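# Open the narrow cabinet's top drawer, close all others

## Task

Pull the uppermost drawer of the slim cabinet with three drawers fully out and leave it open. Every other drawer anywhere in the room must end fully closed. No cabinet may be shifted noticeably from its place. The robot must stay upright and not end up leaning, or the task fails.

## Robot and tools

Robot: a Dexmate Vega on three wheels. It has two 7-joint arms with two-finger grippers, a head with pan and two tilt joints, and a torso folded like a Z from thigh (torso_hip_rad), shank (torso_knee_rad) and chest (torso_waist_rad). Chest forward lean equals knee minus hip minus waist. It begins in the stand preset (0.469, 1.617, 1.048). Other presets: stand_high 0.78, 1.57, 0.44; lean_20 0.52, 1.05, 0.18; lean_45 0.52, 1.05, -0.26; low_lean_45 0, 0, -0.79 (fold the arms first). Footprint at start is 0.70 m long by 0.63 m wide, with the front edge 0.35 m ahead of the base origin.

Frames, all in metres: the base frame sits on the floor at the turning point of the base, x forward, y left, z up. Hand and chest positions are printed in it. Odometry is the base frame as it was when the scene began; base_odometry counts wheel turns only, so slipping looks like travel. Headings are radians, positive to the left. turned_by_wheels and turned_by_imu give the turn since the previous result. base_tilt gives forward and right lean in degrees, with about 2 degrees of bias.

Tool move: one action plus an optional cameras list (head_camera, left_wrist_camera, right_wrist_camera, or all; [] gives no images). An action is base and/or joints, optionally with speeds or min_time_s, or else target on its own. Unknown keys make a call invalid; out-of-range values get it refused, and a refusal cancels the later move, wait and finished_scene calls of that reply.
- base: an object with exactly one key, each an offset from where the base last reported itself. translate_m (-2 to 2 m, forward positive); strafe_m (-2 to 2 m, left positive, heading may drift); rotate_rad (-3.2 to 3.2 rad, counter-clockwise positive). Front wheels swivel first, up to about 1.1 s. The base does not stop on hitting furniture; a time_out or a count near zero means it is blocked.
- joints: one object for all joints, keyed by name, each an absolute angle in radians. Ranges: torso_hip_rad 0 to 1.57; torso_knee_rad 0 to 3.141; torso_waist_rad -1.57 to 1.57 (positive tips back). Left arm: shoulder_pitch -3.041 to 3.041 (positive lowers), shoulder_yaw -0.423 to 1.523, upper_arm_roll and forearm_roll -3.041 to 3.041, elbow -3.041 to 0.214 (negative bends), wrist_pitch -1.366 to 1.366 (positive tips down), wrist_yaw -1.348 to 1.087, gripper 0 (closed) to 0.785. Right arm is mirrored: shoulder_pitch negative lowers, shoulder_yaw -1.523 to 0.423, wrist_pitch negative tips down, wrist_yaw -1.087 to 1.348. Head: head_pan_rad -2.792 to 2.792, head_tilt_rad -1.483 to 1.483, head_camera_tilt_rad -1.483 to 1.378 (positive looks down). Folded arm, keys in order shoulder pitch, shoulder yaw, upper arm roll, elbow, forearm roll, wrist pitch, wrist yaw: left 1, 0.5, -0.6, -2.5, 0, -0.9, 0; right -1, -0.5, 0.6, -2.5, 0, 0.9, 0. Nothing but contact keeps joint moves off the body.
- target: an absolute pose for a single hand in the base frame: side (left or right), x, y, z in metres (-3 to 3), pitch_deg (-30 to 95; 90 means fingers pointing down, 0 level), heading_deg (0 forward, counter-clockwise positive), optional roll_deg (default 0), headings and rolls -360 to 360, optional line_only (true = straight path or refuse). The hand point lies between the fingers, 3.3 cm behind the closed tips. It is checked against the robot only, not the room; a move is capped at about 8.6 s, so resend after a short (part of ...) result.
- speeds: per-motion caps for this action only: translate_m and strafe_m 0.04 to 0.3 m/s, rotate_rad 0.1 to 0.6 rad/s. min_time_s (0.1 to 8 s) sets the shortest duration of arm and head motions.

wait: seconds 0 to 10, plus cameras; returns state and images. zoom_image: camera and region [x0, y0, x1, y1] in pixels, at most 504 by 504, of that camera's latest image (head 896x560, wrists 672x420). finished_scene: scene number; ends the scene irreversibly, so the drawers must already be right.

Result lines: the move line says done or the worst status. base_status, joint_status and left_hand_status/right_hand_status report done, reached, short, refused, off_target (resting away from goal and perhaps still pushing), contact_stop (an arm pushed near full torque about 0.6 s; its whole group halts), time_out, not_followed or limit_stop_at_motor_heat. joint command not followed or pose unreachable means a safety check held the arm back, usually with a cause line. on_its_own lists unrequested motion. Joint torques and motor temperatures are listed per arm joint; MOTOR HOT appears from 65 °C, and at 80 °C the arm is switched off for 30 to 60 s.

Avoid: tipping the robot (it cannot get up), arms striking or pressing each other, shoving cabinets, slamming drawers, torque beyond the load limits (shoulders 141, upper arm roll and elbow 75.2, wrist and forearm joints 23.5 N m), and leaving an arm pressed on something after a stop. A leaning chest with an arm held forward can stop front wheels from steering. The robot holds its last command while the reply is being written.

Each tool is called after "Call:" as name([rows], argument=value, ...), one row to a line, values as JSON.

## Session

Call:
move(joints={"head_camera_tilt_rad":0.3}, cameras=["head_camera"])

Call:
move(joints={"head_pan_rad":1.4}, cameras=["head_camera"])

Call:
move(joints={"head_pan_rad":2.7}, cameras=["head_camera"])

Call:
move(joints={"head_pan_rad":-1.4}, cameras=["head_camera"])

Call:
move(joints={"head_pan_rad":-2.7}, cameras=["head_camera"])

Scene clock: 0.83 s.
Joint torques (N m): left_arm=[5.37 -0.3 -0.34 -2.02 0.23 -2.31 -0.1] | right_arm=[-4.59 -1.59 0.45 -2.46 0.22 2.77 -0.14]
Motor temperatures (°C): left_arm=[31 31 31 26 40 35 41] | right_arm=[30 27 33 31 36 36 33]
move: done
base_odometry: x=+0.000 y=+0.000 heading=+0.000
turned_by_wheels: +0.000
turned_by_imu: +0.000
base_tilt: forward=+0.0 right=+0.8
joint_positions: torso_hip_rad=+0.469 torso_knee_rad=+1.617 torso_waist_rad=+1.048 left_shoulder_pitch_rad=+2.189 left_shoulder_yaw_rad=-0.007 left_upper_arm_roll_rad=+0.016 left_elbow_rad=-1.090 left_forearm_roll_rad=+0.013 left_wrist_pitch_rad=-0.515 left_wrist_yaw_rad=+0.020 left_gripper_rad=+0.005 right_shoulder_pitch_rad=-2.209 right_shoulder_yaw_rad=-0.016 right_upper_arm_roll_rad=+0.009 right_elbow_rad=-1.106 right_forearm_roll_rad=-0.010 right_wrist_pitch_rad=+0.494 right_wrist_yaw_rad=-0.018 right_gripper_rad=+0.005 head_pan_rad=+0.000 head_tilt_rad=+0.000 head_camera_tilt_rad=+0.300
joint_status: all done
chest: x=-0.0111 y=+0.0000 z=+1.4155 quat_wxyz=(+0.999, +0.000, +0.050, +0.000) (m; base frame)
left_hand: x=+0.2066 y=+0.2195 z=+0.6100 quat_wxyz=(+0.429, +0.002, +0.903, +0.000) pitch_deg=+39.1 heading_deg=-0.2 roll_deg=+0.1 back=up (m; base frame)
right_hand: x=+0.1929 y=-0.2468 z=+0.6050 quat_wxyz=(+0.418, -0.007, +0.908, -0.015) pitch_deg=+40.6 heading_deg=-1.6 roll_deg=-2.5 back=up (m; base frame)
pictures: head_camera

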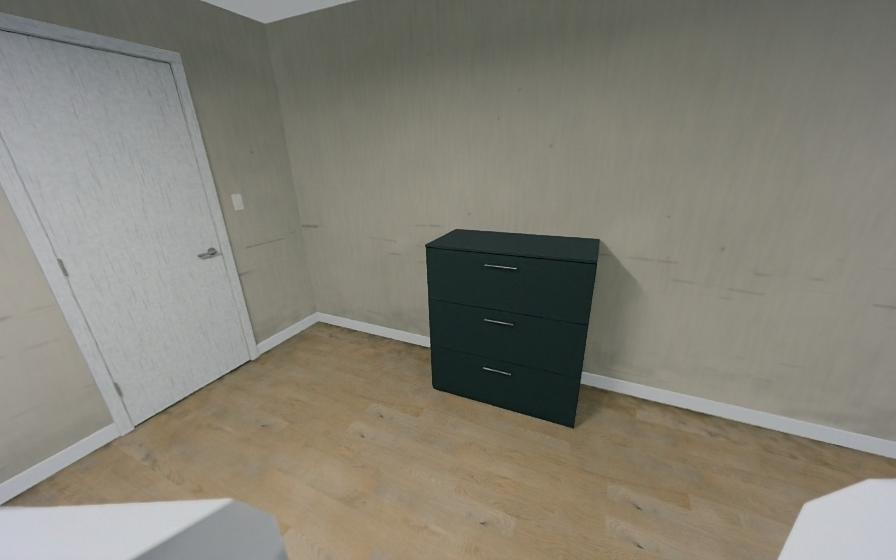

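Scene clock: 2.43 s.
Joint torques (N m): left_arm=[5.64 1.04 -0.99 -3.06 -0.17 -1.81 0.01] | right_arm=[-4.79 -1 0.83 -2.26 0.07 2.51 0.04]
move: done
base_odometry: x=+0.000 y=+0.000 heading=+0.000
turned_by_wheels: +0.000
turned_by_imu: +0.000
base_tilt: forward=+0.0 right=+0.7
joint_positions: torso_hip_rad=+0.469 torso_knee_rad=+1.617 torso_waist_rad=+1.048 left_shoulder_pitch_rad=+2.189 left_shoulder_yaw_rad=-0.007 left_upper_arm_roll_rad=+0.016 left_elbow_rad=-1.090 left_forearm_roll_rad=+0.013 left_wrist_pitch_rad=-0.515 left_wrist_yaw_rad=+0.020 left_gripper_rad=+0.005 right_shoulder_pitch_rad=-2.209 right_shoulder_yaw_rad=-0.016 right_upper_arm_roll_rad=+0.009 right_elbow_rad=-1.106 right_forearm_roll_rad=-0.010 right_wrist_pitch_rad=+0.494 right_wrist_yaw_rad=-0.018 right_gripper_rad=+0.005 head_pan_rad=+1.400 head_tilt_rad=+0.000 head_camera_tilt_rad=+0.300
joint_status: all done
chest: x=-0.0111 y=+0.0000 z=+1.4155 quat_wxyz=(+0.999, +0.000, +0.050, +0.000) (m; base frame)
left_hand: x=+0.2066 y=+0.2195 z=+0.6100 quat_wxyz=(+0.429, +0.002, +0.903, +0.000) pitch_deg=+39.1 heading_deg=-0.2 roll_deg=+0.1 back=up (m; base frame)
right_hand: x=+0.1929 y=-0.2468 z=+0.6050 quat_wxyz=(+0.418, -0.007, +0.908, -0.015) pitch_deg=+40.6 heading_deg=-1.6 roll_deg=-2.5 back=up (m; base frame)
pictures: head_camera

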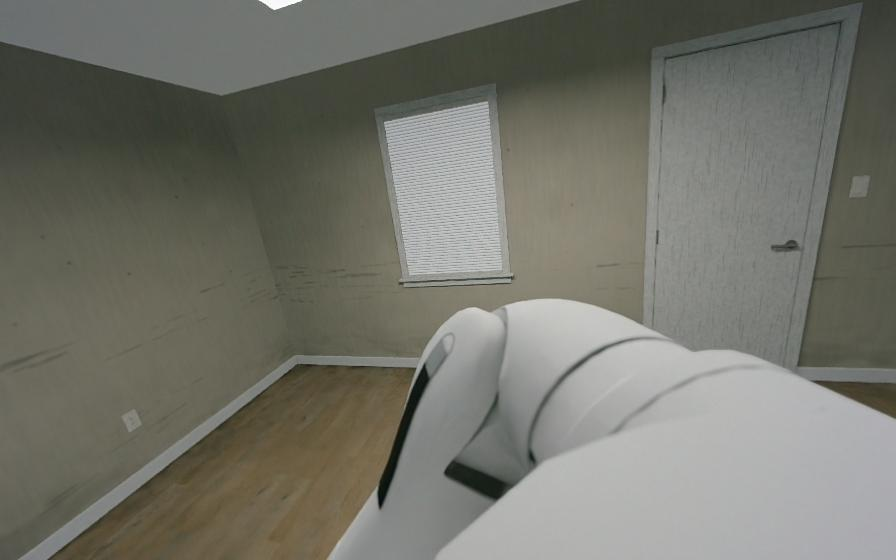

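Scene clock: 3.97 s.
Joint torques (N m): left_arm=[6.25 -1.32 -0.69 -2.81 0.1 -2.93 -0.2] | right_arm=[-3.37 -1.21 0.54 -2.69 0.17 2.53 -0.17]
move: done
base_odometry: x=+0.000 y=+0.000 heading=+0.000
turned_by_wheels: +0.000
turned_by_imu: +0.000
base_tilt: forward=+0.1 right=+0.8
joint_positions: torso_hip_rad=+0.469 torso_knee_rad=+1.617 torso_waist_rad=+1.048 left_shoulder_pitch_rad=+2.189 left_shoulder_yaw_rad=-0.007 left_upper_arm_roll_rad=+0.016 left_elbow_rad=-1.090 left_forearm_roll_rad=+0.013 left_wrist_pitch_rad=-0.515 left_wrist_yaw_rad=+0.020 left_gripper_rad=+0.005 right_shoulder_pitch_rad=-2.209 right_shoulder_yaw_rad=-0.016 right_upper_arm_roll_rad=+0.009 right_elbow_rad=-1.106 right_forearm_roll_rad=-0.010 right_wrist_pitch_rad=+0.494 right_wrist_yaw_rad=-0.018 right_gripper_rad=+0.005 head_pan_rad=+2.700 head_tilt_rad=+0.000 head_camera_tilt_rad=+0.300
joint_status: all done
chest: x=-0.0111 y=+0.0000 z=+1.4155 quat_wxyz=(+0.999, +0.000, +0.050, +0.000) (m; base frame)
left_hand: x=+0.2066 y=+0.2195 z=+0.6100 quat_wxyz=(+0.429, +0.002, +0.903, +0.000) pitch_deg=+39.1 heading_deg=-0.2 roll_deg=+0.1 back=up (m; base frame)
right_hand: x=+0.1929 y=-0.2468 z=+0.6050 quat_wxyz=(+0.418, -0.007, +0.908, -0.015) pitch_deg=+40.6 heading_deg=-1.6 roll_deg=-2.5 back=up (m; base frame)
pictures: head_camera

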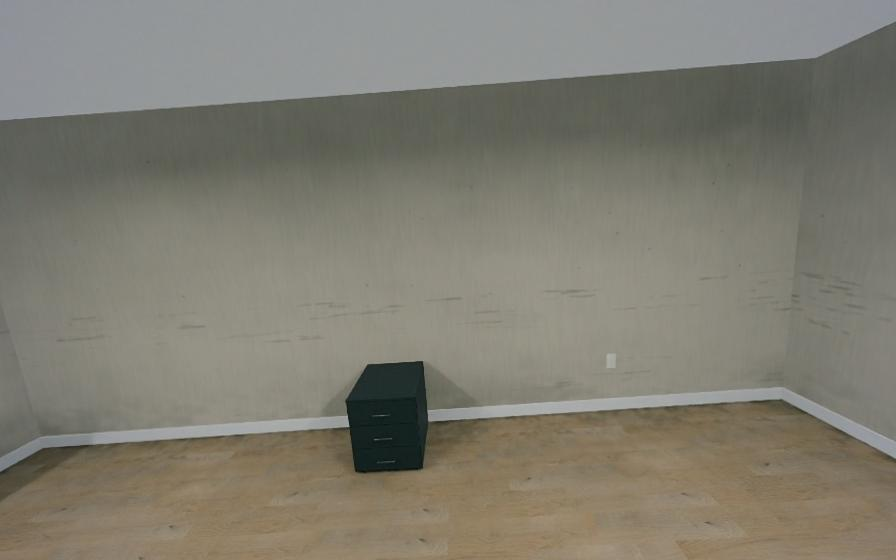

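Scene clock: 7.37 s.
Joint torques (N m): left_arm=[4.55 -1.15 -0.29 -3.34 0.26 -1.88 -0.19] | right_arm=[-5.29 -1.13 0.39 -2 0.12 2.61 -0.07]
move: done
base_odometry: x=+0.000 y=+0.000 heading=+0.000
turned_by_wheels: +0.000
turned_by_imu: +0.000
base_tilt: forward=+0.1 right=+0.8
joint_positions: torso_hip_rad=+0.469 torso_knee_rad=+1.617 torso_waist_rad=+1.048 left_shoulder_pitch_rad=+2.189 left_shoulder_yaw_rad=-0.007 left_upper_arm_roll_rad=+0.016 left_elbow_rad=-1.090 left_forearm_roll_rad=+0.013 left_wrist_pitch_rad=-0.515 left_wrist_yaw_rad=+0.020 left_gripper_rad=+0.005 right_shoulder_pitch_rad=-2.209 right_shoulder_yaw_rad=-0.016 right_upper_arm_roll_rad=+0.009 right_elbow_rad=-1.106 right_forearm_roll_rad=-0.010 right_wrist_pitch_rad=+0.494 right_wrist_yaw_rad=-0.018 right_gripper_rad=+0.005 head_pan_rad=-1.400 head_tilt_rad=+0.000 head_camera_tilt_rad=+0.300
joint_status: all done
chest: x=-0.0111 y=+0.0000 z=+1.4155 quat_wxyz=(+0.999, +0.000, +0.050, +0.000) (m; base frame)
left_hand: x=+0.2066 y=+0.2195 z=+0.6100 quat_wxyz=(+0.429, +0.002, +0.903, +0.000) pitch_deg=+39.1 heading_deg=-0.2 roll_deg=+0.1 back=up (m; base frame)
right_hand: x=+0.1929 y=-0.2468 z=+0.6050 quat_wxyz=(+0.418, -0.007, +0.908, -0.015) pitch_deg=+40.6 heading_deg=-1.6 roll_deg=-2.5 back=up (m; base frame)
pictures: head_camera

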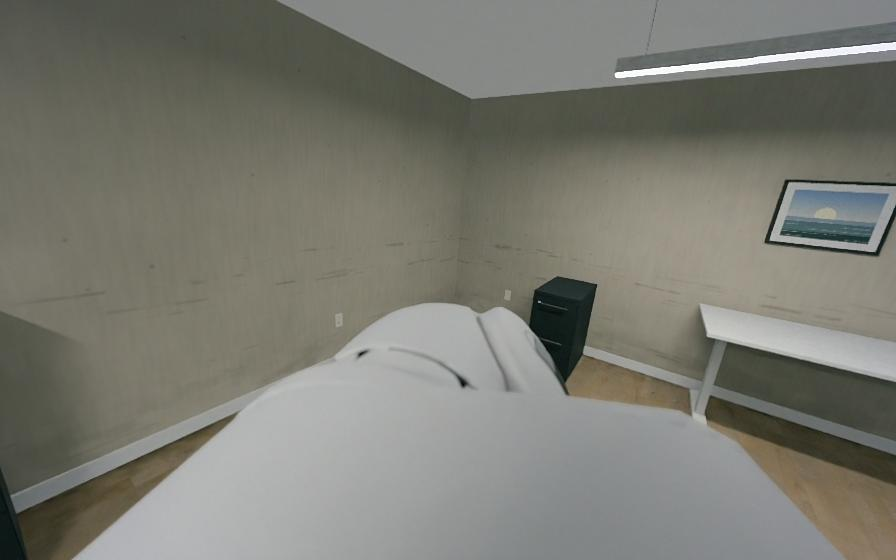

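Scene clock: 8.90 s.
Joint torques (N m): left_arm=[5.44 0.62 -1.41 -3.32 -0.02 -2.03 -0.03] | right_arm=[-5.54 -1.31 0.7 -2.7 0.21 2.33 -0.24]
move: done
base_odometry: x=+0.000 y=+0.000 heading=+0.000
turned_by_wheels: +0.000
turned_by_imu: +0.000
base_tilt: forward=+0.1 right=+0.8
joint_positions: torso_hip_rad=+0.469 torso_knee_rad=+1.617 torso_waist_rad=+1.048 left_shoulder_pitch_rad=+2.189 left_shoulder_yaw_rad=-0.007 left_upper_arm_roll_rad=+0.016 left_elbow_rad=-1.090 left_forearm_roll_rad=+0.013 left_wrist_pitch_rad=-0.515 left_wrist_yaw_rad=+0.020 left_gripper_rad=+0.005 right_shoulder_pitch_rad=-2.209 right_shoulder_yaw_rad=-0.016 right_upper_arm_roll_rad=+0.009 right_elbow_rad=-1.106 right_forearm_roll_rad=-0.010 right_wrist_pitch_rad=+0.494 right_wrist_yaw_rad=-0.018 right_gripper_rad=+0.005 head_pan_rad=-2.700 head_tilt_rad=+0.000 head_camera_tilt_rad=+0.300
joint_status: all done
chest: x=-0.0111 y=+0.0000 z=+1.4155 quat_wxyz=(+0.999, +0.000, +0.050, +0.000) (m; base frame)
left_hand: x=+0.2066 y=+0.2195 z=+0.6100 quat_wxyz=(+0.429, +0.002, +0.903, +0.000) pitch_deg=+39.1 heading_deg=-0.2 roll_deg=+0.1 back=up (m; base frame)
right_hand: x=+0.1929 y=-0.2468 z=+0.6050 quat_wxyz=(+0.418, -0.007, +0.908, -0.015) pitch_deg=+40.6 heading_deg=-1.6 roll_deg=-2.5 back=up (m; base frame)
pictures: head_camera

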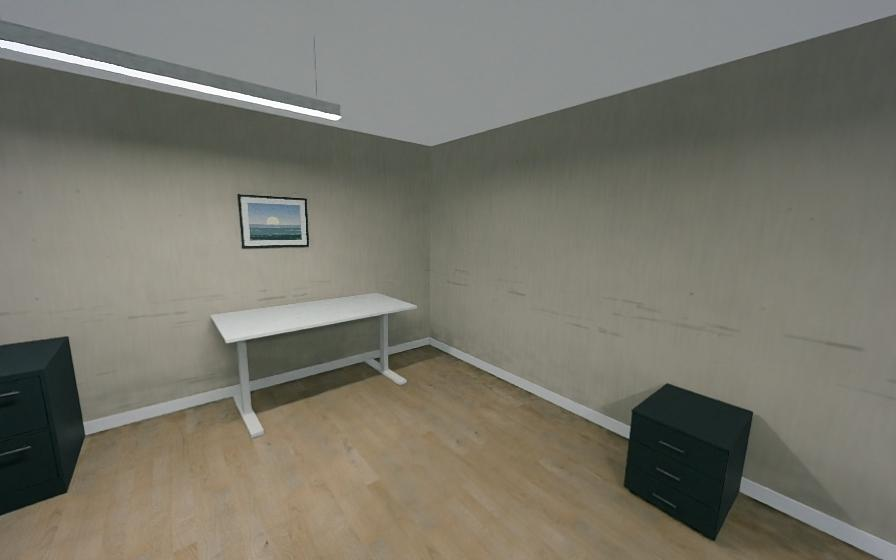

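Call:
move(base={"rotate_rad":2.88}, joints={"head_pan_rad":0,"head_camera_tilt_rad":0.5,"left_shoulder_pitch_rad":0.887,"left_shoulder_yaw_rad":0.319,"left_upper_arm_roll_rad":0.52,"left_elbow_rad":-1.342,"left_forearm_roll_rad":1.106,"left_wrist_pitch_rad":0.4,"left_wrist_yaw_rad":0.165,"right_shoulder_pitch_rad":-1.3,"right_elbow_rad":-1.9}, cameras=["head_camera"])

Scene clock: 15.87 s.
Joint torques (N m): left_arm=[-33.43 2.78 -4.43 -7.24 1.11 -0.17 1.33] | right_arm=[30.62 -2.18 0.69 -7.65 0.31 1.26 -0.16]
move: done
base_odometry: x=+0.003 y=+0.000 heading=+2.889
turned_by_wheels: +2.889
turned_by_imu: +2.873
base_tilt: forward=+0.1 right=+0.8
base_status: done
joint_positions: torso_hip_rad=+0.469 torso_knee_rad=+1.617 torso_waist_rad=+1.048 left_shoulder_pitch_rad=+0.888 left_shoulder_yaw_rad=+0.319 left_upper_arm_roll_rad=+0.520 left_elbow_rad=-1.342 left_forearm_roll_rad=+1.105 left_wrist_pitch_rad=+0.399 left_wrist_yaw_rad=+0.165 left_gripper_rad=+0.005 right_shoulder_pitch_rad=-1.300 right_shoulder_yaw_rad=-0.016 right_upper_arm_roll_rad=+0.009 right_elbow_rad=-1.900 right_forearm_roll_rad=-0.010 right_wrist_pitch_rad=+0.494 right_wrist_yaw_rad=-0.018 right_gripper_rad=+0.005 head_pan_rad=+0.000 head_tilt_rad=+0.000 head_camera_tilt_rad=+0.500
joint_status: all done
chest: x=-0.0111 y=+0.0000 z=+1.4155 quat_wxyz=(+0.999, +0.000, +0.050, +0.000) (m; base frame)
left_hand: x=+0.8552 y=+0.2003 z=+1.3186 quat_wxyz=(+0.577, +0.408, +0.410, +0.577) pitch_deg=-19.3 heading_deg=+0.1 roll_deg=+89.9 (m; base frame)
right_hand: x=+0.5846 y=-0.2381 z=+1.5518 quat_wxyz=(+0.959, +0.000, +0.285, -0.014) pitch_deg=-56.9 heading_deg=-0.8 roll_deg=-0.8 back=up (m; base frame)
pictures: head_camera

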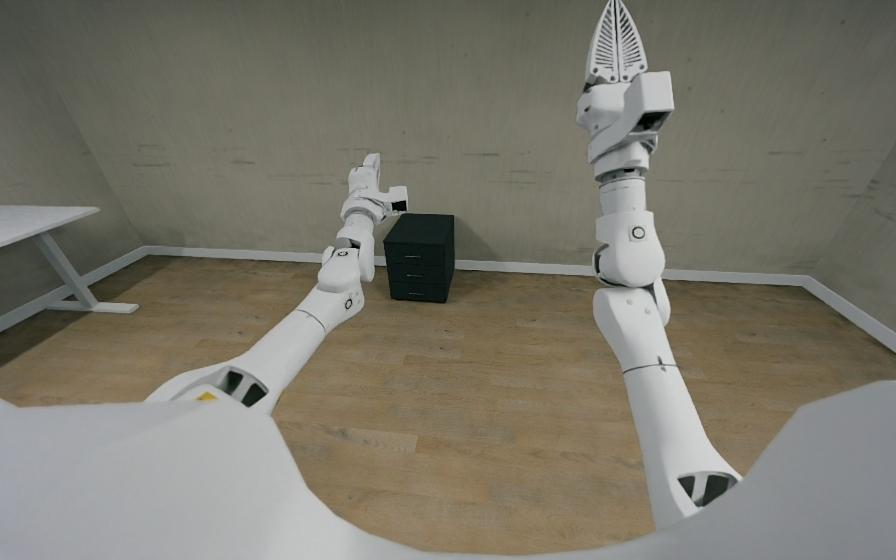

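Call:
move(base={"rotate_rad":-0.1}, joints={"torso_hip_rad":0.2,"torso_knee_rad":0.55,"torso_waist_rad":-0.44,"head_camera_tilt_rad":0.2,"left_gripper_rad":0.4}, cameras=["head_camera"])

Call:
move(base={"translate_m":0.95}, cameras=["head_camera"])

Call:
move(base={"strafe_m":0.235}, cameras=["head_camera", "left_wrist_camera"])

Call:
zoom_image(camera="head_camera", region=[280, 80, 480, 280])

Scene clock: 23.47 s.
Joint torques (N m): left_arm=[-18.66 3.56 -1.77 -6.58 1.28 0.47 1.55] | right_arm=[18.15 -1.32 0.81 -7.65 0.2 2.89 -0.25]
move: done
base_odometry: x=+0.003 y=+0.000 heading=+2.789
turned_by_wheels: -0.100
turned_by_imu: -0.099
base_tilt: forward=+0.0 right=+0.8
base_status: done
joint_positions: torso_hip_rad=+0.200 torso_knee_rad=+0.550 torso_waist_rad=-0.440 left_shoulder_pitch_rad=+0.887 left_shoulder_yaw_rad=+0.319 left_upper_arm_roll_rad=+0.520 left_elbow_rad=-1.342 left_forearm_roll_rad=+1.106 left_wrist_pitch_rad=+0.400 left_wrist_yaw_rad=+0.165 left_gripper_rad=+0.400 right_shoulder_pitch_rad=-1.300 right_shoulder_yaw_rad=-0.016 right_upper_arm_roll_rad=+0.009 right_elbow_rad=-1.900 right_forearm_roll_rad=-0.010 right_wrist_pitch_rad=+0.494 right_wrist_yaw_rad=-0.018 right_gripper_rad=+0.005 head_pan_rad=+0.000 head_tilt_rad=+0.000 head_camera_tilt_rad=+0.200
joint_status: all done
chest: x=+0.0626 y=+0.0000 z=+1.0488 quat_wxyz=(+0.923, +0.000, +0.385, +0.000) (m; base frame)
left_hand: x=+0.6694 y=+0.2003 z=+0.4231 quat_wxyz=(+0.404, +0.579, +0.580, +0.405) pitch_deg=+20.2 heading_deg=+0.1 roll_deg=+90.0 (m; base frame)
right_hand: x=+0.6088 y=-0.2381 z=+0.7747 quat_wxyz=(+0.806, -0.005, +0.592, -0.013) pitch_deg=-17.4 heading_deg=-0.5 roll_deg=-1.4 back=up (m; base frame)
pictures: head_camera

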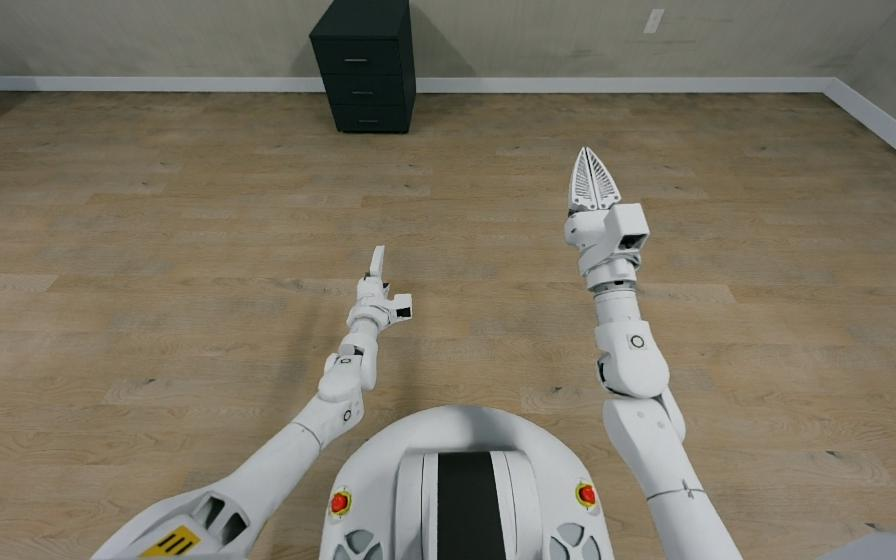

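Scene clock: 28.43 s.
Joint torques (N m): left_arm=[-15.61 1.38 -2 -6.24 1.07 -0.08 1.46] | right_arm=[17 -0.4 0.65 -8.22 0.18 3.38 -0.27]
move: done
base_odometry: x=-0.889 y=+0.327 heading=+2.789
turned_by_wheels: +0.001
turned_by_imu: +0.000
base_tilt: forward=+0.1 right=+0.7
base_status: done
joint_positions: torso_hip_rad=+0.200 torso_knee_rad=+0.550 torso_waist_rad=-0.440 left_shoulder_pitch_rad=+0.887 left_shoulder_yaw_rad=+0.319 left_upper_arm_roll_rad=+0.520 left_elbow_rad=-1.342 left_forearm_roll_rad=+1.106 left_wrist_pitch_rad=+0.400 left_wrist_yaw_rad=+0.165 left_gripper_rad=+0.400 right_shoulder_pitch_rad=-1.300 right_shoulder_yaw_rad=-0.016 right_upper_arm_roll_rad=+0.009 right_elbow_rad=-1.900 right_forearm_roll_rad=-0.010 right_wrist_pitch_rad=+0.494 right_wrist_yaw_rad=-0.018 right_gripper_rad=+0.005 head_pan_rad=+0.000 head_tilt_rad=+0.000 head_camera_tilt_rad=+0.200
chest: x=+0.0626 y=+0.0000 z=+1.0487 quat_wxyz=(+0.923, +0.000, +0.385, +0.000) (m; base frame)
left_hand: x=+0.6694 y=+0.2004 z=+0.4230 quat_wxyz=(+0.404, +0.579, +0.580, +0.405) pitch_deg=+20.2 heading_deg=+0.1 roll_deg=+90.0 (m; base frame)
right_hand: x=+0.6088 y=-0.2381 z=+0.7747 quat_wxyz=(+0.806, -0.005, +0.592, -0.013) pitch_deg=-17.4 heading_deg=-0.5 roll_deg=-1.4 back=up (m; base frame)
pictures: head_camera

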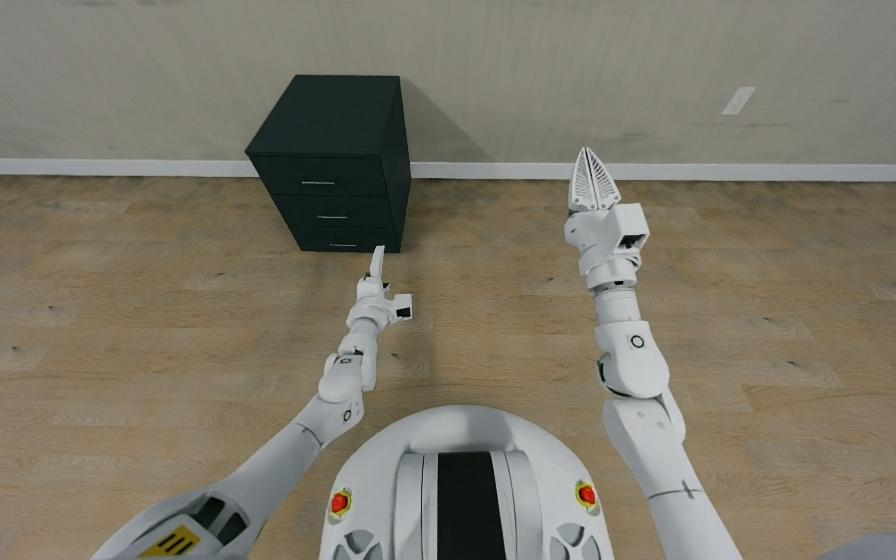

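Scene clock: 31.37 s.
Joint torques (N m): left_arm=[-17.43 1.24 -2.73 -7.51 1.14 0.11 1.12] | right_arm=[16.14 -0.5 0.91 -9.17 0.17 2.89 -0.13]
move: done
base_odometry: x=-0.969 y=+0.107 heading=+2.793
turned_by_wheels: +0.004
turned_by_imu: +0.003
base_tilt: forward=+0.0 right=+0.7
base_status: done
joint_positions: torso_hip_rad=+0.200 torso_knee_rad=+0.550 torso_waist_rad=-0.440 left_shoulder_pitch_rad=+0.887 left_shoulder_yaw_rad=+0.319 left_upper_arm_roll_rad=+0.520 left_elbow_rad=-1.342 left_forearm_roll_rad=+1.106 left_wrist_pitch_rad=+0.400 left_wrist_yaw_rad=+0.165 left_gripper_rad=+0.400 right_shoulder_pitch_rad=-1.300 right_shoulder_yaw_rad=-0.016 right_upper_arm_roll_rad=+0.009 right_elbow_rad=-1.900 right_forearm_roll_rad=-0.010 right_wrist_pitch_rad=+0.494 right_wrist_yaw_rad=-0.018 right_gripper_rad=+0.005 head_pan_rad=+0.000 head_tilt_rad=+0.000 head_camera_tilt_rad=+0.200
chest: x=+0.0626 y=+0.0000 z=+1.0487 quat_wxyz=(+0.923, +0.000, +0.385, +0.000) (m; base frame)
left_hand: x=+0.6694 y=+0.2004 z=+0.4231 quat_wxyz=(+0.404, +0.579, +0.580, +0.405) pitch_deg=+20.2 heading_deg=+0.1 roll_deg=+90.0 (m; base frame)
right_hand: x=+0.6088 y=-0.2381 z=+0.7747 quat_wxyz=(+0.806, -0.005, +0.592, -0.013) pitch_deg=-17.4 heading_deg=-0.5 roll_deg=-1.4 back=up (m; base frame)
pictures: head_camera, left_wrist_camera

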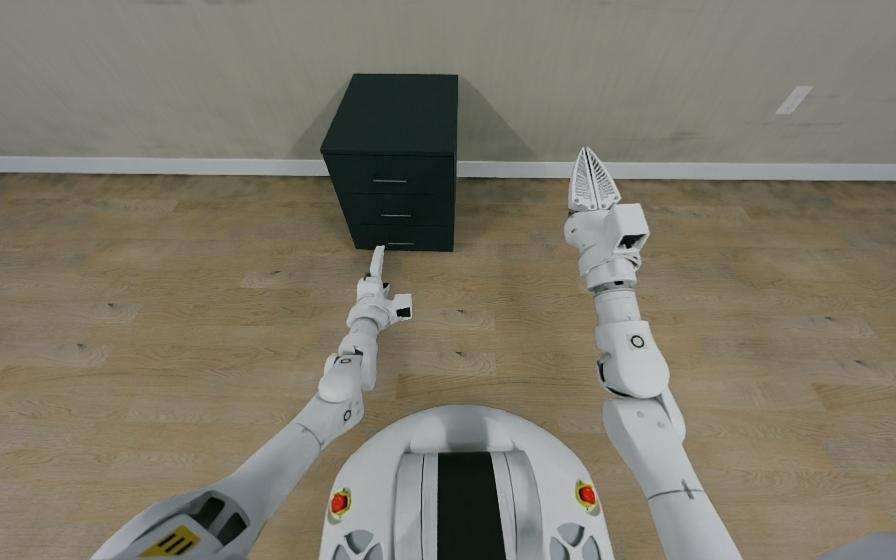

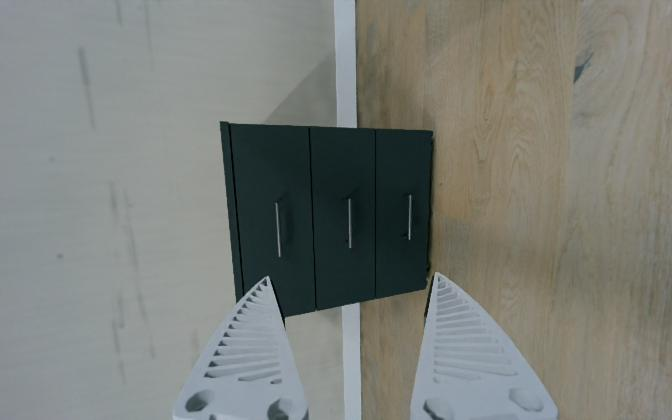

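Scaled by 2.520 from the camera's 896x560 image, which has a finer 960x600 frame.

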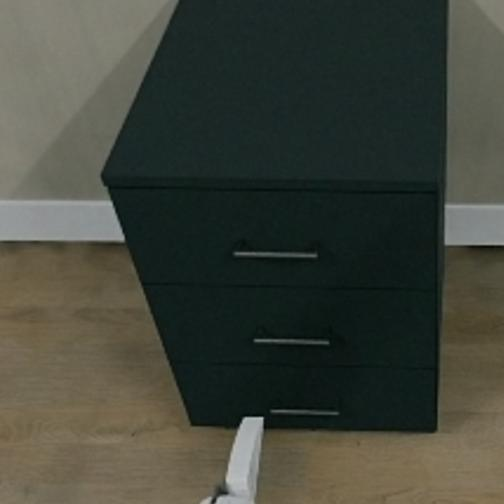

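Call:
move(target={"side":"left","x":0.67,"y":0.195,"z":0.414,"pitch_deg":20,"heading_deg":0,"roll_deg":90}, cameras=[])

Call:
move(base={"translate_m":0.36}, speeds={"translate_m":0.12}, cameras=["head_camera", "left_wrist_camera"])

Call:
zoom_image(camera="head_camera", region=[300, 200, 480, 320])

Scene clock: 33.27 s.
Joint torques (N m): left_arm=[-15.95 -2.88 -1.24 -5.37 0.95 0.31 1.33] | right_arm=[15.01 -0.94 0.74 -8.52 0.05 2.93 -0.32]
move: done
base_odometry: x=-0.969 y=+0.107 heading=+2.793
turned_by_wheels: +0.000
turned_by_imu: +0.000
base_tilt: forward=+0.0 right=+0.7
joint_positions: torso_hip_rad=+0.200 torso_knee_rad=+0.550 torso_waist_rad=-0.440 left_shoulder_pitch_rad=+0.868 left_shoulder_yaw_rad=+0.297 left_upper_arm_roll_rad=+0.529 left_elbow_rad=-1.285 left_forearm_roll_rad=+1.103 left_wrist_pitch_rad=+0.391 left_wrist_yaw_rad=+0.199 left_gripper_rad=+0.400 right_shoulder_pitch_rad=-1.300 right_shoulder_yaw_rad=-0.016 right_upper_arm_roll_rad=+0.009 right_elbow_rad=-1.900 right_forearm_roll_rad=-0.010 right_wrist_pitch_rad=+0.494 right_wrist_yaw_rad=-0.018 right_gripper_rad=+0.005 head_pan_rad=+0.000 head_tilt_rad=+0.000 head_camera_tilt_rad=+0.200
chest: x=+0.0626 y=+0.0000 z=+1.0487 quat_wxyz=(+0.923, +0.000, +0.385, +0.000) (m; base frame)
left_hand: x=+0.6698 y=+0.1956 z=+0.4143 quat_wxyz=(+0.405, +0.579, +0.579, +0.406) pitch_deg=+20.0 heading_deg=+0.0 roll_deg=-90.0 (m; base frame)
left_hand_status: reached (straight line, planned for 0.5 s): 1 mm and 0.0 deg off.
right_hand: x=+0.6088 y=-0.2381 z=+0.7747 quat_wxyz=(+0.806, -0.005, +0.592, -0.013) pitch_deg=-17.4 heading_deg=-0.5 roll_deg=-1.4 back=up (m; base frame)
pictures: none

Scene clock: 37.77 s.
Joint torques (N m): left_arm=[-19.87 -3.69 -3.72 -6.21 0.94 -0.51 0.57] | right_arm=[15.54 -1.75 0.35 -9.08 0.06 2.46 -0.16]
move: done
base_odometry: x=-1.308 y=+0.229 heading=+2.793
turned_by_wheels: +0.000
turned_by_imu: +0.001
base_tilt: forward=+0.1 right=+0.8
base_status: done
joint_positions: torso_hip_rad=+0.200 torso_knee_rad=+0.550 torso_waist_rad=-0.440 left_shoulder_pitch_rad=+0.867 left_shoulder_yaw_rad=+0.295 left_upper_arm_roll_rad=+0.530 left_elbow_rad=-1.281 left_forearm_roll_rad=+1.103 left_wrist_pitch_rad=+0.391 left_wrist_yaw_rad=+0.201 left_gripper_rad=+0.400 right_shoulder_pitch_rad=-1.300 right_shoulder_yaw_rad=-0.016 right_upper_arm_roll_rad=+0.009 right_elbow_rad=-1.900 right_forearm_roll_rad=-0.010 right_wrist_pitch_rad=+0.494 right_wrist_yaw_rad=-0.018 right_gripper_rad=+0.005 head_pan_rad=+0.000 head_tilt_rad=+0.000 head_camera_tilt_rad=+0.200
chest: x=+0.0626 y=+0.0000 z=+1.0487 quat_wxyz=(+0.923, +0.000, +0.385, +0.000) (m; base frame)
left_hand: x=+0.6698 y=+0.1952 z=+0.4138 quat_wxyz=(+0.405, +0.579, +0.579, +0.406) pitch_deg=+20.0 heading_deg=+0.0 roll_deg=-90.0 (m; base frame)
right_hand: x=+0.6088 y=-0.2381 z=+0.7747 quat_wxyz=(+0.806, -0.005, +0.592, -0.013) pitch_deg=-17.4 heading_deg=-0.5 roll_deg=-1.4 back=up (m; base frame)
pictures: head_camera, left_wrist_camera

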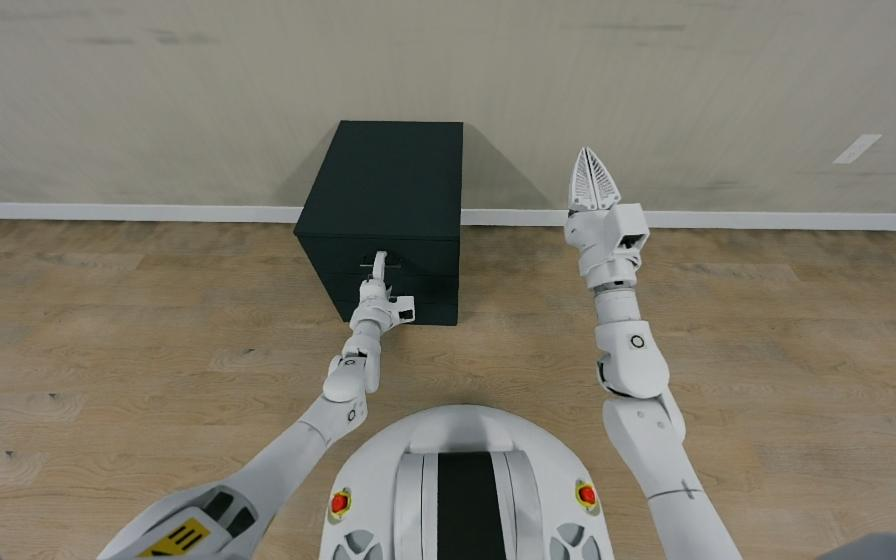

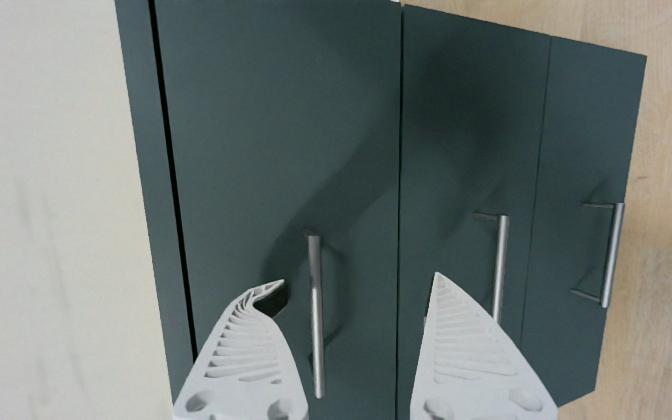

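Scaled by 2.800 from the camera's 896x560 image, which has a finer 960x600 frame.

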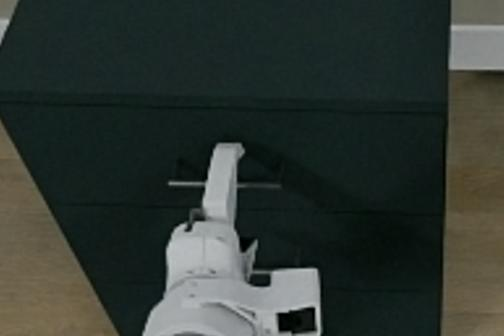

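Call:
move(target={"side":"left","x":0.662,"y":0.195,"z":0.426,"pitch_deg":20,"heading_deg":0,"roll_deg":90}, cameras=[])

Call:
move(joints={"left_gripper_rad":0}, cameras=["left_wrist_camera"])

Call:
move(base={"translate_m":-0.3}, speeds={"translate_m":0.08}, cameras=["head_camera","left_wrist_camera"])

Scene clock: 39.60 s.
Joint torques (N m): left_arm=[-22.07 2.54 -10.49 -11.41 3.07 0.68 2.88] | right_arm=[16.26 -0.09 0.64 -8.36 0.14 2.77 -0.09]
move: done
base_odometry: x=-1.308 y=+0.229 heading=+2.793
turned_by_wheels: +0.000
turned_by_imu: +0.000
base_tilt: forward=+0.1 right=+0.8
joint_positions: torso_hip_rad=+0.200 torso_knee_rad=+0.550 torso_waist_rad=-0.440 left_shoulder_pitch_rad=+0.908 left_shoulder_yaw_rad=+0.319 left_upper_arm_roll_rad=+0.525 left_elbow_rad=-1.370 left_forearm_roll_rad=+1.115 left_wrist_pitch_rad=+0.416 left_wrist_yaw_rad=+0.162 left_gripper_rad=+0.400 right_shoulder_pitch_rad=-1.300 right_shoulder_yaw_rad=-0.016 right_upper_arm_roll_rad=+0.009 right_elbow_rad=-1.900 right_forearm_roll_rad=-0.010 right_wrist_pitch_rad=+0.494 right_wrist_yaw_rad=-0.018 right_gripper_rad=+0.005 head_pan_rad=+0.000 head_tilt_rad=+0.000 head_camera_tilt_rad=+0.200
chest: x=+0.0626 y=+0.0000 z=+1.0487 quat_wxyz=(+0.923, +0.000, +0.385, +0.000) (m; base frame)
left_hand: x=+0.6617 y=+0.1948 z=+0.4244 quat_wxyz=(+0.405, +0.580, +0.580, +0.405) pitch_deg=+20.1 heading_deg=+0.0 roll_deg=+90.0 (m; base frame)
left_hand_status: reached (straight line, planned for 0.6 s): 2 mm and 0.1 deg off.
right_hand: x=+0.6088 y=-0.2381 z=+0.7746 quat_wxyz=(+0.806, -0.005, +0.592, -0.013) pitch_deg=-17.4 heading_deg=-0.5 roll_deg=-1.4 back=up (m; base frame)
pictures: none

Scene clock: 40.57 s.
Joint torques (N m): left_arm=[1.21 4 -3.7 -0.18 -1.38 -0.05 -2.55] | right_arm=[15.08 -0.79 0.23 -7.68 0.07 3.64 -0.19]
move: done
base_odometry: x=-1.308 y=+0.229 heading=+2.793
turned_by_wheels: +0.000
turned_by_imu: +0.000
base_tilt: forward=+0.2 right=+0.7
joint_positions: torso_hip_rad=+0.200 torso_knee_rad=+0.550 torso_waist_rad=-0.440 left_shoulder_pitch_rad=+0.909 left_shoulder_yaw_rad=+0.320 left_upper_arm_roll_rad=+0.525 left_elbow_rad=-1.374 left_forearm_roll_rad=+1.117 left_wrist_pitch_rad=+0.417 left_wrist_yaw_rad=+0.162 left_gripper_rad=+0.000 right_shoulder_pitch_rad=-1.300 right_shoulder_yaw_rad=-0.016 right_upper_arm_roll_rad=+0.009 right_elbow_rad=-1.900 right_forearm_roll_rad=-0.010 right_wrist_pitch_rad=+0.494 right_wrist_yaw_rad=-0.018 right_gripper_rad=+0.005 head_pan_rad=+0.000 head_tilt_rad=+0.000 head_camera_tilt_rad=+0.200
joint_status: all done
chest: x=+0.0624 y=+0.0000 z=+1.0488 quat_wxyz=(+0.923, +0.000, +0.385, +0.000) (m; base frame)
left_hand: x=+0.6626 y=+0.1948 z=+0.4272 quat_wxyz=(+0.406, +0.579, +0.579, +0.406) pitch_deg=+19.9 heading_deg=+0.0 roll_deg=-90.0 (m; base frame)
right_hand: x=+0.6088 y=-0.2381 z=+0.7749 quat_wxyz=(+0.806, -0.005, +0.592, -0.013) pitch_deg=-17.4 heading_deg=-0.5 roll_deg=-1.4 back=up (m; base frame)
pictures: left_wrist_camera

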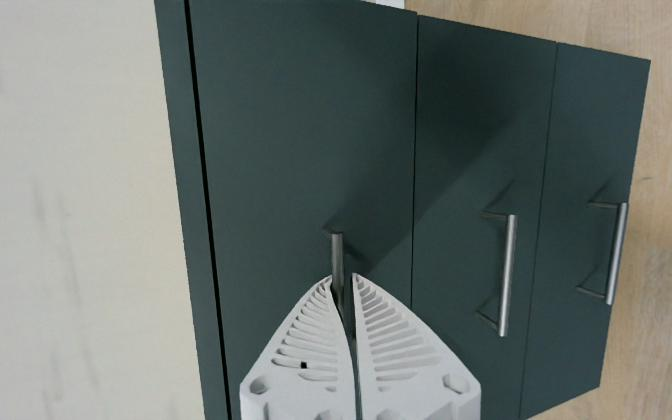

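Scene clock: 45.17 s.
Joint torques (N m): left_arm=[1.79 -2.23 4.42 -1.79 -1.03 -3.97 -2.22] | right_arm=[15.65 -0.86 0.64 -9.52 0.2 2.48 -0.24]
move: done
base_odometry: x=-1.026 y=+0.128 heading=+2.793
turned_by_wheels: +0.000
turned_by_imu: +0.001
base_tilt: forward=+0.0 right=+0.8
base_status: done
joint_positions: torso_hip_rad=+0.200 torso_knee_rad=+0.550 torso_waist_rad=-0.440 left_shoulder_pitch_rad=+0.909 left_shoulder_yaw_rad=+0.320 left_upper_arm_roll_rad=+0.524 left_elbow_rad=-1.374 left_forearm_roll_rad=+1.117 left_wrist_pitch_rad=+0.418 left_wrist_yaw_rad=+0.162 left_gripper_rad=+0.000 right_shoulder_pitch_rad=-1.300 right_shoulder_yaw_rad=-0.016 right_upper_arm_roll_rad=+0.009 right_elbow_rad=-1.900 right_forearm_roll_rad=-0.010 right_wrist_pitch_rad=+0.494 right_wrist_yaw_rad=-0.018 right_gripper_rad=+0.005 head_pan_rad=+0.000 head_tilt_rad=+0.000 head_camera_tilt_rad=+0.200
chest: x=+0.0624 y=+0.0000 z=+1.0488 quat_wxyz=(+0.923, +0.000, +0.385, +0.000) (m; base frame)
left_hand: x=+0.6627 y=+0.1958 z=+0.4273 quat_wxyz=(+0.406, +0.578, +0.579, +0.407) pitch_deg=+19.9 heading_deg=+0.1 roll_deg=-89.9 (m; base frame)
right_hand: x=+0.6087 y=-0.2381 z=+0.7750 quat_wxyz=(+0.806, -0.005, +0.592, -0.013) pitch_deg=-17.4 heading_deg=-0.5 roll_deg=-1.4 back=up (m; base frame)
pictures: head_camera, left_wrist_camera

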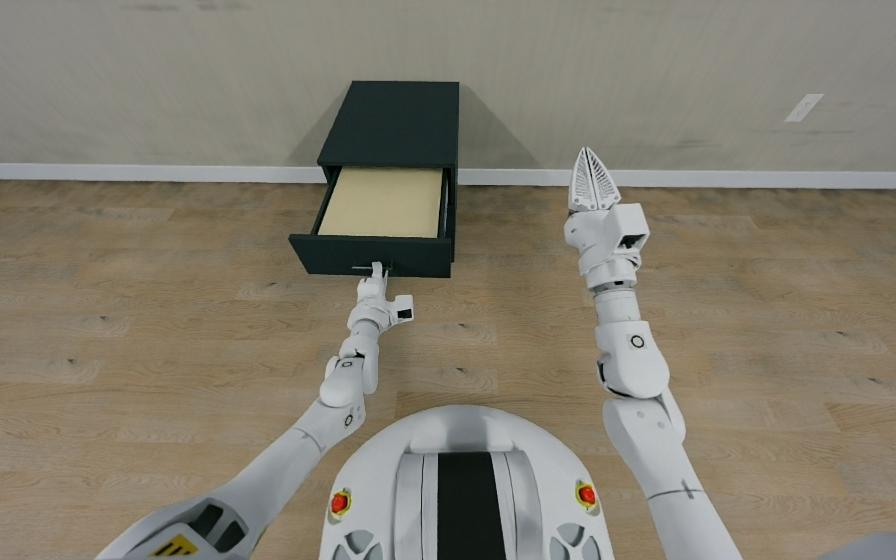

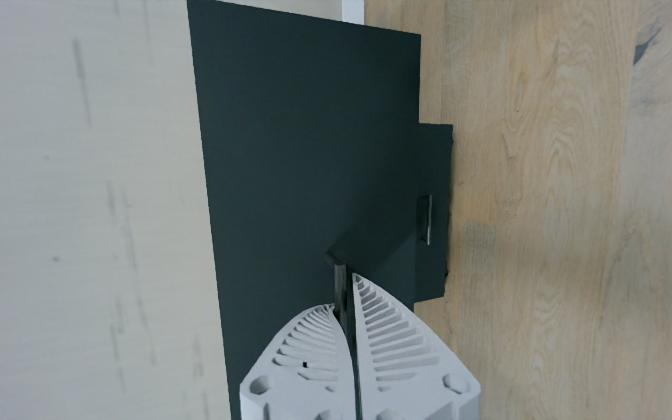

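Call:
move(base={"translate_m":-0.08}, speeds={"translate_m":0.05}, cameras=["head_camera","left_wrist_camera"])

Scene clock: 47.73 s.
Joint torques (N m): left_arm=[3.56 -3.93 5.8 0.15 -1.3 -3.19 -2.81] | right_arm=[14.89 -1.83 0.42 -8.85 0.09 3.28 -0.35]
move: done
base_odometry: x=-0.951 y=+0.100 heading=+2.792
turned_by_wheels: -0.001
turned_by_imu: -0.001
base_tilt: forward=+0.0 right=+0.7
base_status: done
joint_positions: torso_hip_rad=+0.200 torso_knee_rad=+0.550 torso_waist_rad=-0.440 left_shoulder_pitch_rad=+0.909 left_shoulder_yaw_rad=+0.320 left_upper_arm_roll_rad=+0.524 left_elbow_rad=-1.375 left_forearm_roll_rad=+1.117 left_wrist_pitch_rad=+0.418 left_wrist_yaw_rad=+0.162 left_gripper_rad=+0.000 right_shoulder_pitch_rad=-1.300 right_shoulder_yaw_rad=-0.016 right_upper_arm_roll_rad=+0.009 right_elbow_rad=-1.900 right_forearm_roll_rad=-0.010 right_wrist_pitch_rad=+0.494 right_wrist_yaw_rad=-0.018 right_gripper_rad=+0.005 head_pan_rad=+0.000 head_tilt_rad=+0.000 head_camera_tilt_rad=+0.200
chest: x=+0.0624 y=+0.0000 z=+1.0488 quat_wxyz=(+0.923, +0.000, +0.385, +0.000) (m; base frame)
left_hand: x=+0.6628 y=+0.1958 z=+0.4275 quat_wxyz=(+0.406, +0.578, +0.579, +0.407) pitch_deg=+19.8 heading_deg=+0.1 roll_deg=-90.0 (m; base frame)
right_hand: x=+0.6087 y=-0.2381 z=+0.7750 quat_wxyz=(+0.806, -0.005, +0.592, -0.013) pitch_deg=-17.4 heading_deg=-0.5 roll_deg=-1.4 back=up (m; base frame)
pictures: head_camera, left_wrist_camera

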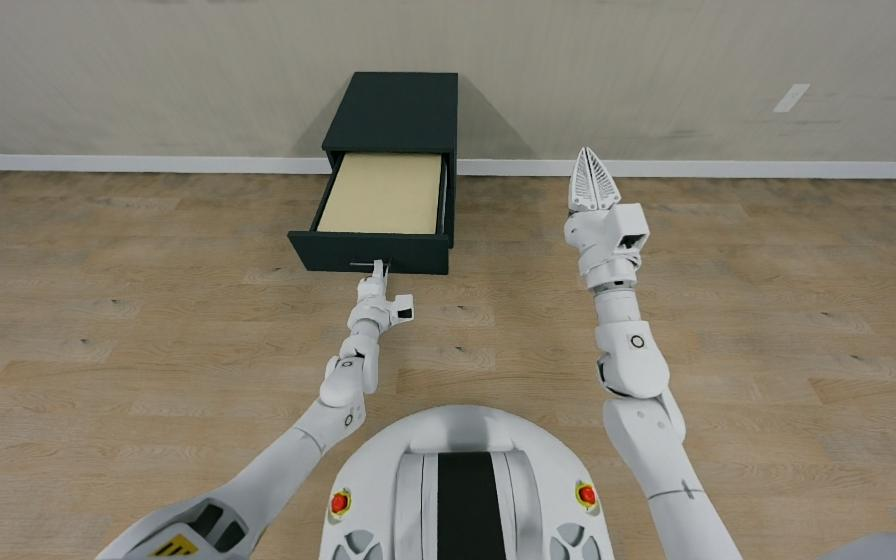

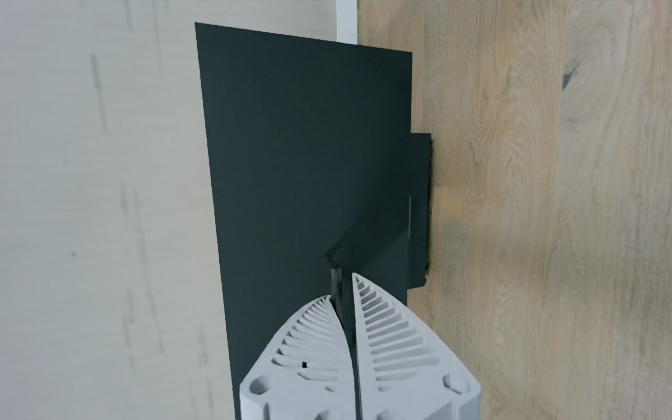

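Call:
move(base={"translate_m":-0.08}, speeds={"translate_m":0.05}, cameras=["head_camera","left_wrist_camera"])

Scene clock: 50.10 s.
Joint torques (N m): left_arm=[-8.33 -2.08 -1.4 -5.96 1.07 0.68 0.61] | right_arm=[14.86 -1.45 0.78 -7.64 0.26 2.82 -0.09]
move: done
base_odometry: x=-0.876 y=+0.073 heading=+2.792
turned_by_wheels: -0.001
turned_by_imu: +0.000
base_tilt: forward=+0.1 right=+0.7
base_status: done
joint_positions: torso_hip_rad=+0.200 torso_knee_rad=+0.550 torso_waist_rad=-0.440 left_shoulder_pitch_rad=+0.910 left_shoulder_yaw_rad=+0.320 left_upper_arm_roll_rad=+0.524 left_elbow_rad=-1.374 left_forearm_roll_rad=+1.116 left_wrist_pitch_rad=+0.417 left_wrist_yaw_rad=+0.161 left_gripper_rad=+0.000 right_shoulder_pitch_rad=-1.300 right_shoulder_yaw_rad=-0.016 right_upper_arm_roll_rad=+0.009 right_elbow_rad=-1.900 right_forearm_roll_rad=-0.010 right_wrist_pitch_rad=+0.494 right_wrist_yaw_rad=-0.018 right_gripper_rad=+0.005 head_pan_rad=+0.000 head_tilt_rad=+0.000 head_camera_tilt_rad=+0.200
chest: x=+0.0625 y=+0.0000 z=+1.0487 quat_wxyz=(+0.923, +0.000, +0.385, +0.000) (m; base frame)
left_hand: x=+0.6621 y=+0.1952 z=+0.4260 quat_wxyz=(+0.405, +0.579, +0.579, +0.406) pitch_deg=+20.0 heading_deg=+0.0 roll_deg=-90.0 (m; base frame)
right_hand: x=+0.6088 y=-0.2381 z=+0.7747 quat_wxyz=(+0.806, -0.005, +0.592, -0.013) pitch_deg=-17.4 heading_deg=-0.5 roll_deg=-1.4 back=up (m; base frame)
pictures: head_camera, left_wrist_camera

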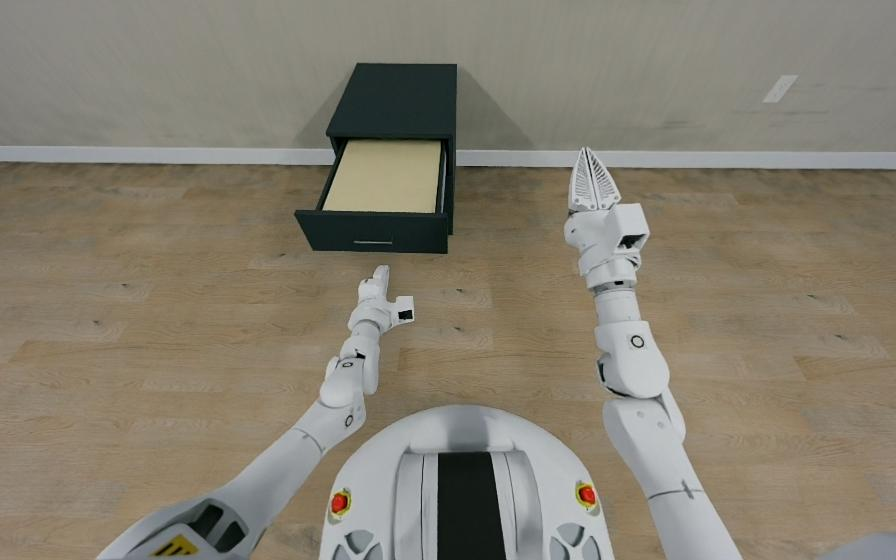

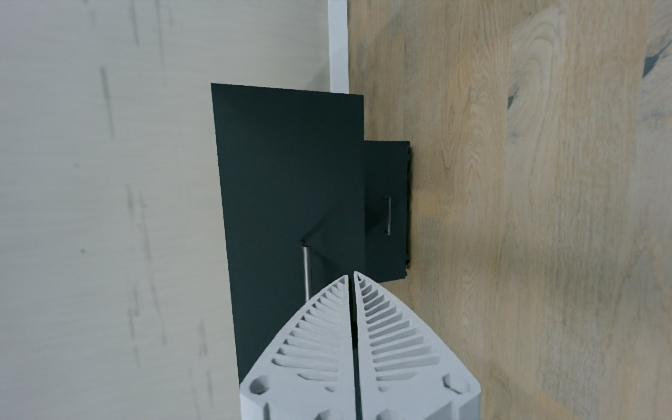

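Call:
move(joints={"head_pan_rad":1.75}, cameras=["head_camera"])

Scene clock: 52.33 s.
Joint torques (N m): left_arm=[-8.32 -1.48 -2.34 -5.67 0.94 -0.14 0.74] | right_arm=[15.11 -0.66 0.64 -8.41 0.25 2.62 -0.15]
move: done
base_odometry: x=-0.876 y=+0.073 heading=+2.792
turned_by_wheels: +0.000
turned_by_imu: +0.000
base_tilt: forward=+0.1 right=+0.8
joint_positions: torso_hip_rad=+0.200 torso_knee_rad=+0.550 torso_waist_rad=-0.440 left_shoulder_pitch_rad=+0.910 left_shoulder_yaw_rad=+0.320 left_upper_arm_roll_rad=+0.524 left_elbow_rad=-1.374 left_forearm_roll_rad=+1.116 left_wrist_pitch_rad=+0.417 left_wrist_yaw_rad=+0.161 left_gripper_rad=+0.000 right_shoulder_pitch_rad=-1.300 right_shoulder_yaw_rad=-0.016 right_upper_arm_roll_rad=+0.009 right_elbow_rad=-1.900 right_forearm_roll_rad=-0.010 right_wrist_pitch_rad=+0.494 right_wrist_yaw_rad=-0.018 right_gripper_rad=+0.005 head_pan_rad=+1.750 head_tilt_rad=+0.000 head_camera_tilt_rad=+0.200
joint_status: all done
chest: x=+0.0625 y=+0.0000 z=+1.0487 quat_wxyz=(+0.923, +0.000, +0.385, +0.000) (m; base frame)
left_hand: x=+0.6621 y=+0.1952 z=+0.4260 quat_wxyz=(+0.405, +0.579, +0.579, +0.406) pitch_deg=+20.0 heading_deg=+0.0 roll_deg=-90.0 (m; base frame)
right_hand: x=+0.6088 y=-0.2381 z=+0.7747 quat_wxyz=(+0.806, -0.005, +0.592, -0.013) pitch_deg=-17.4 heading_deg=-0.5 roll_deg=-1.4 back=up (m; base frame)
pictures: head_camera

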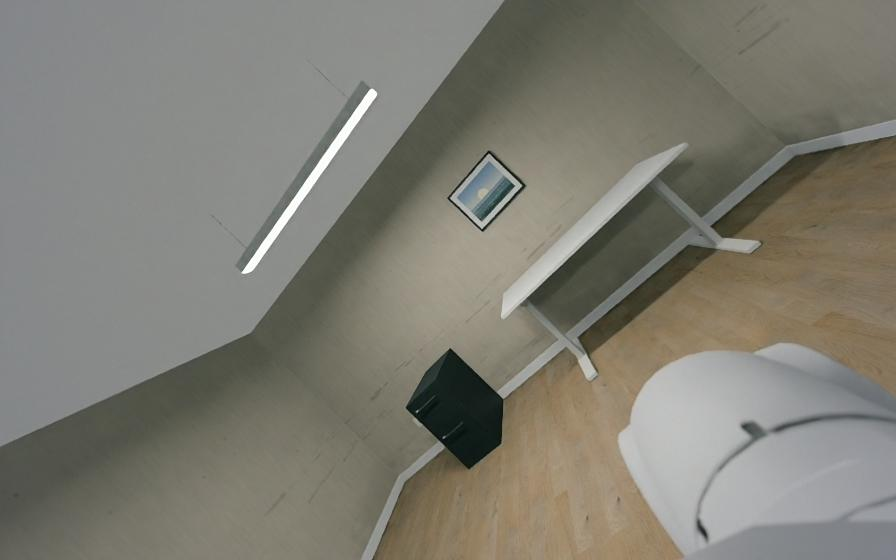

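Shut.

Call:
finished_scene(scene=2)

The scene is finished: the task was done.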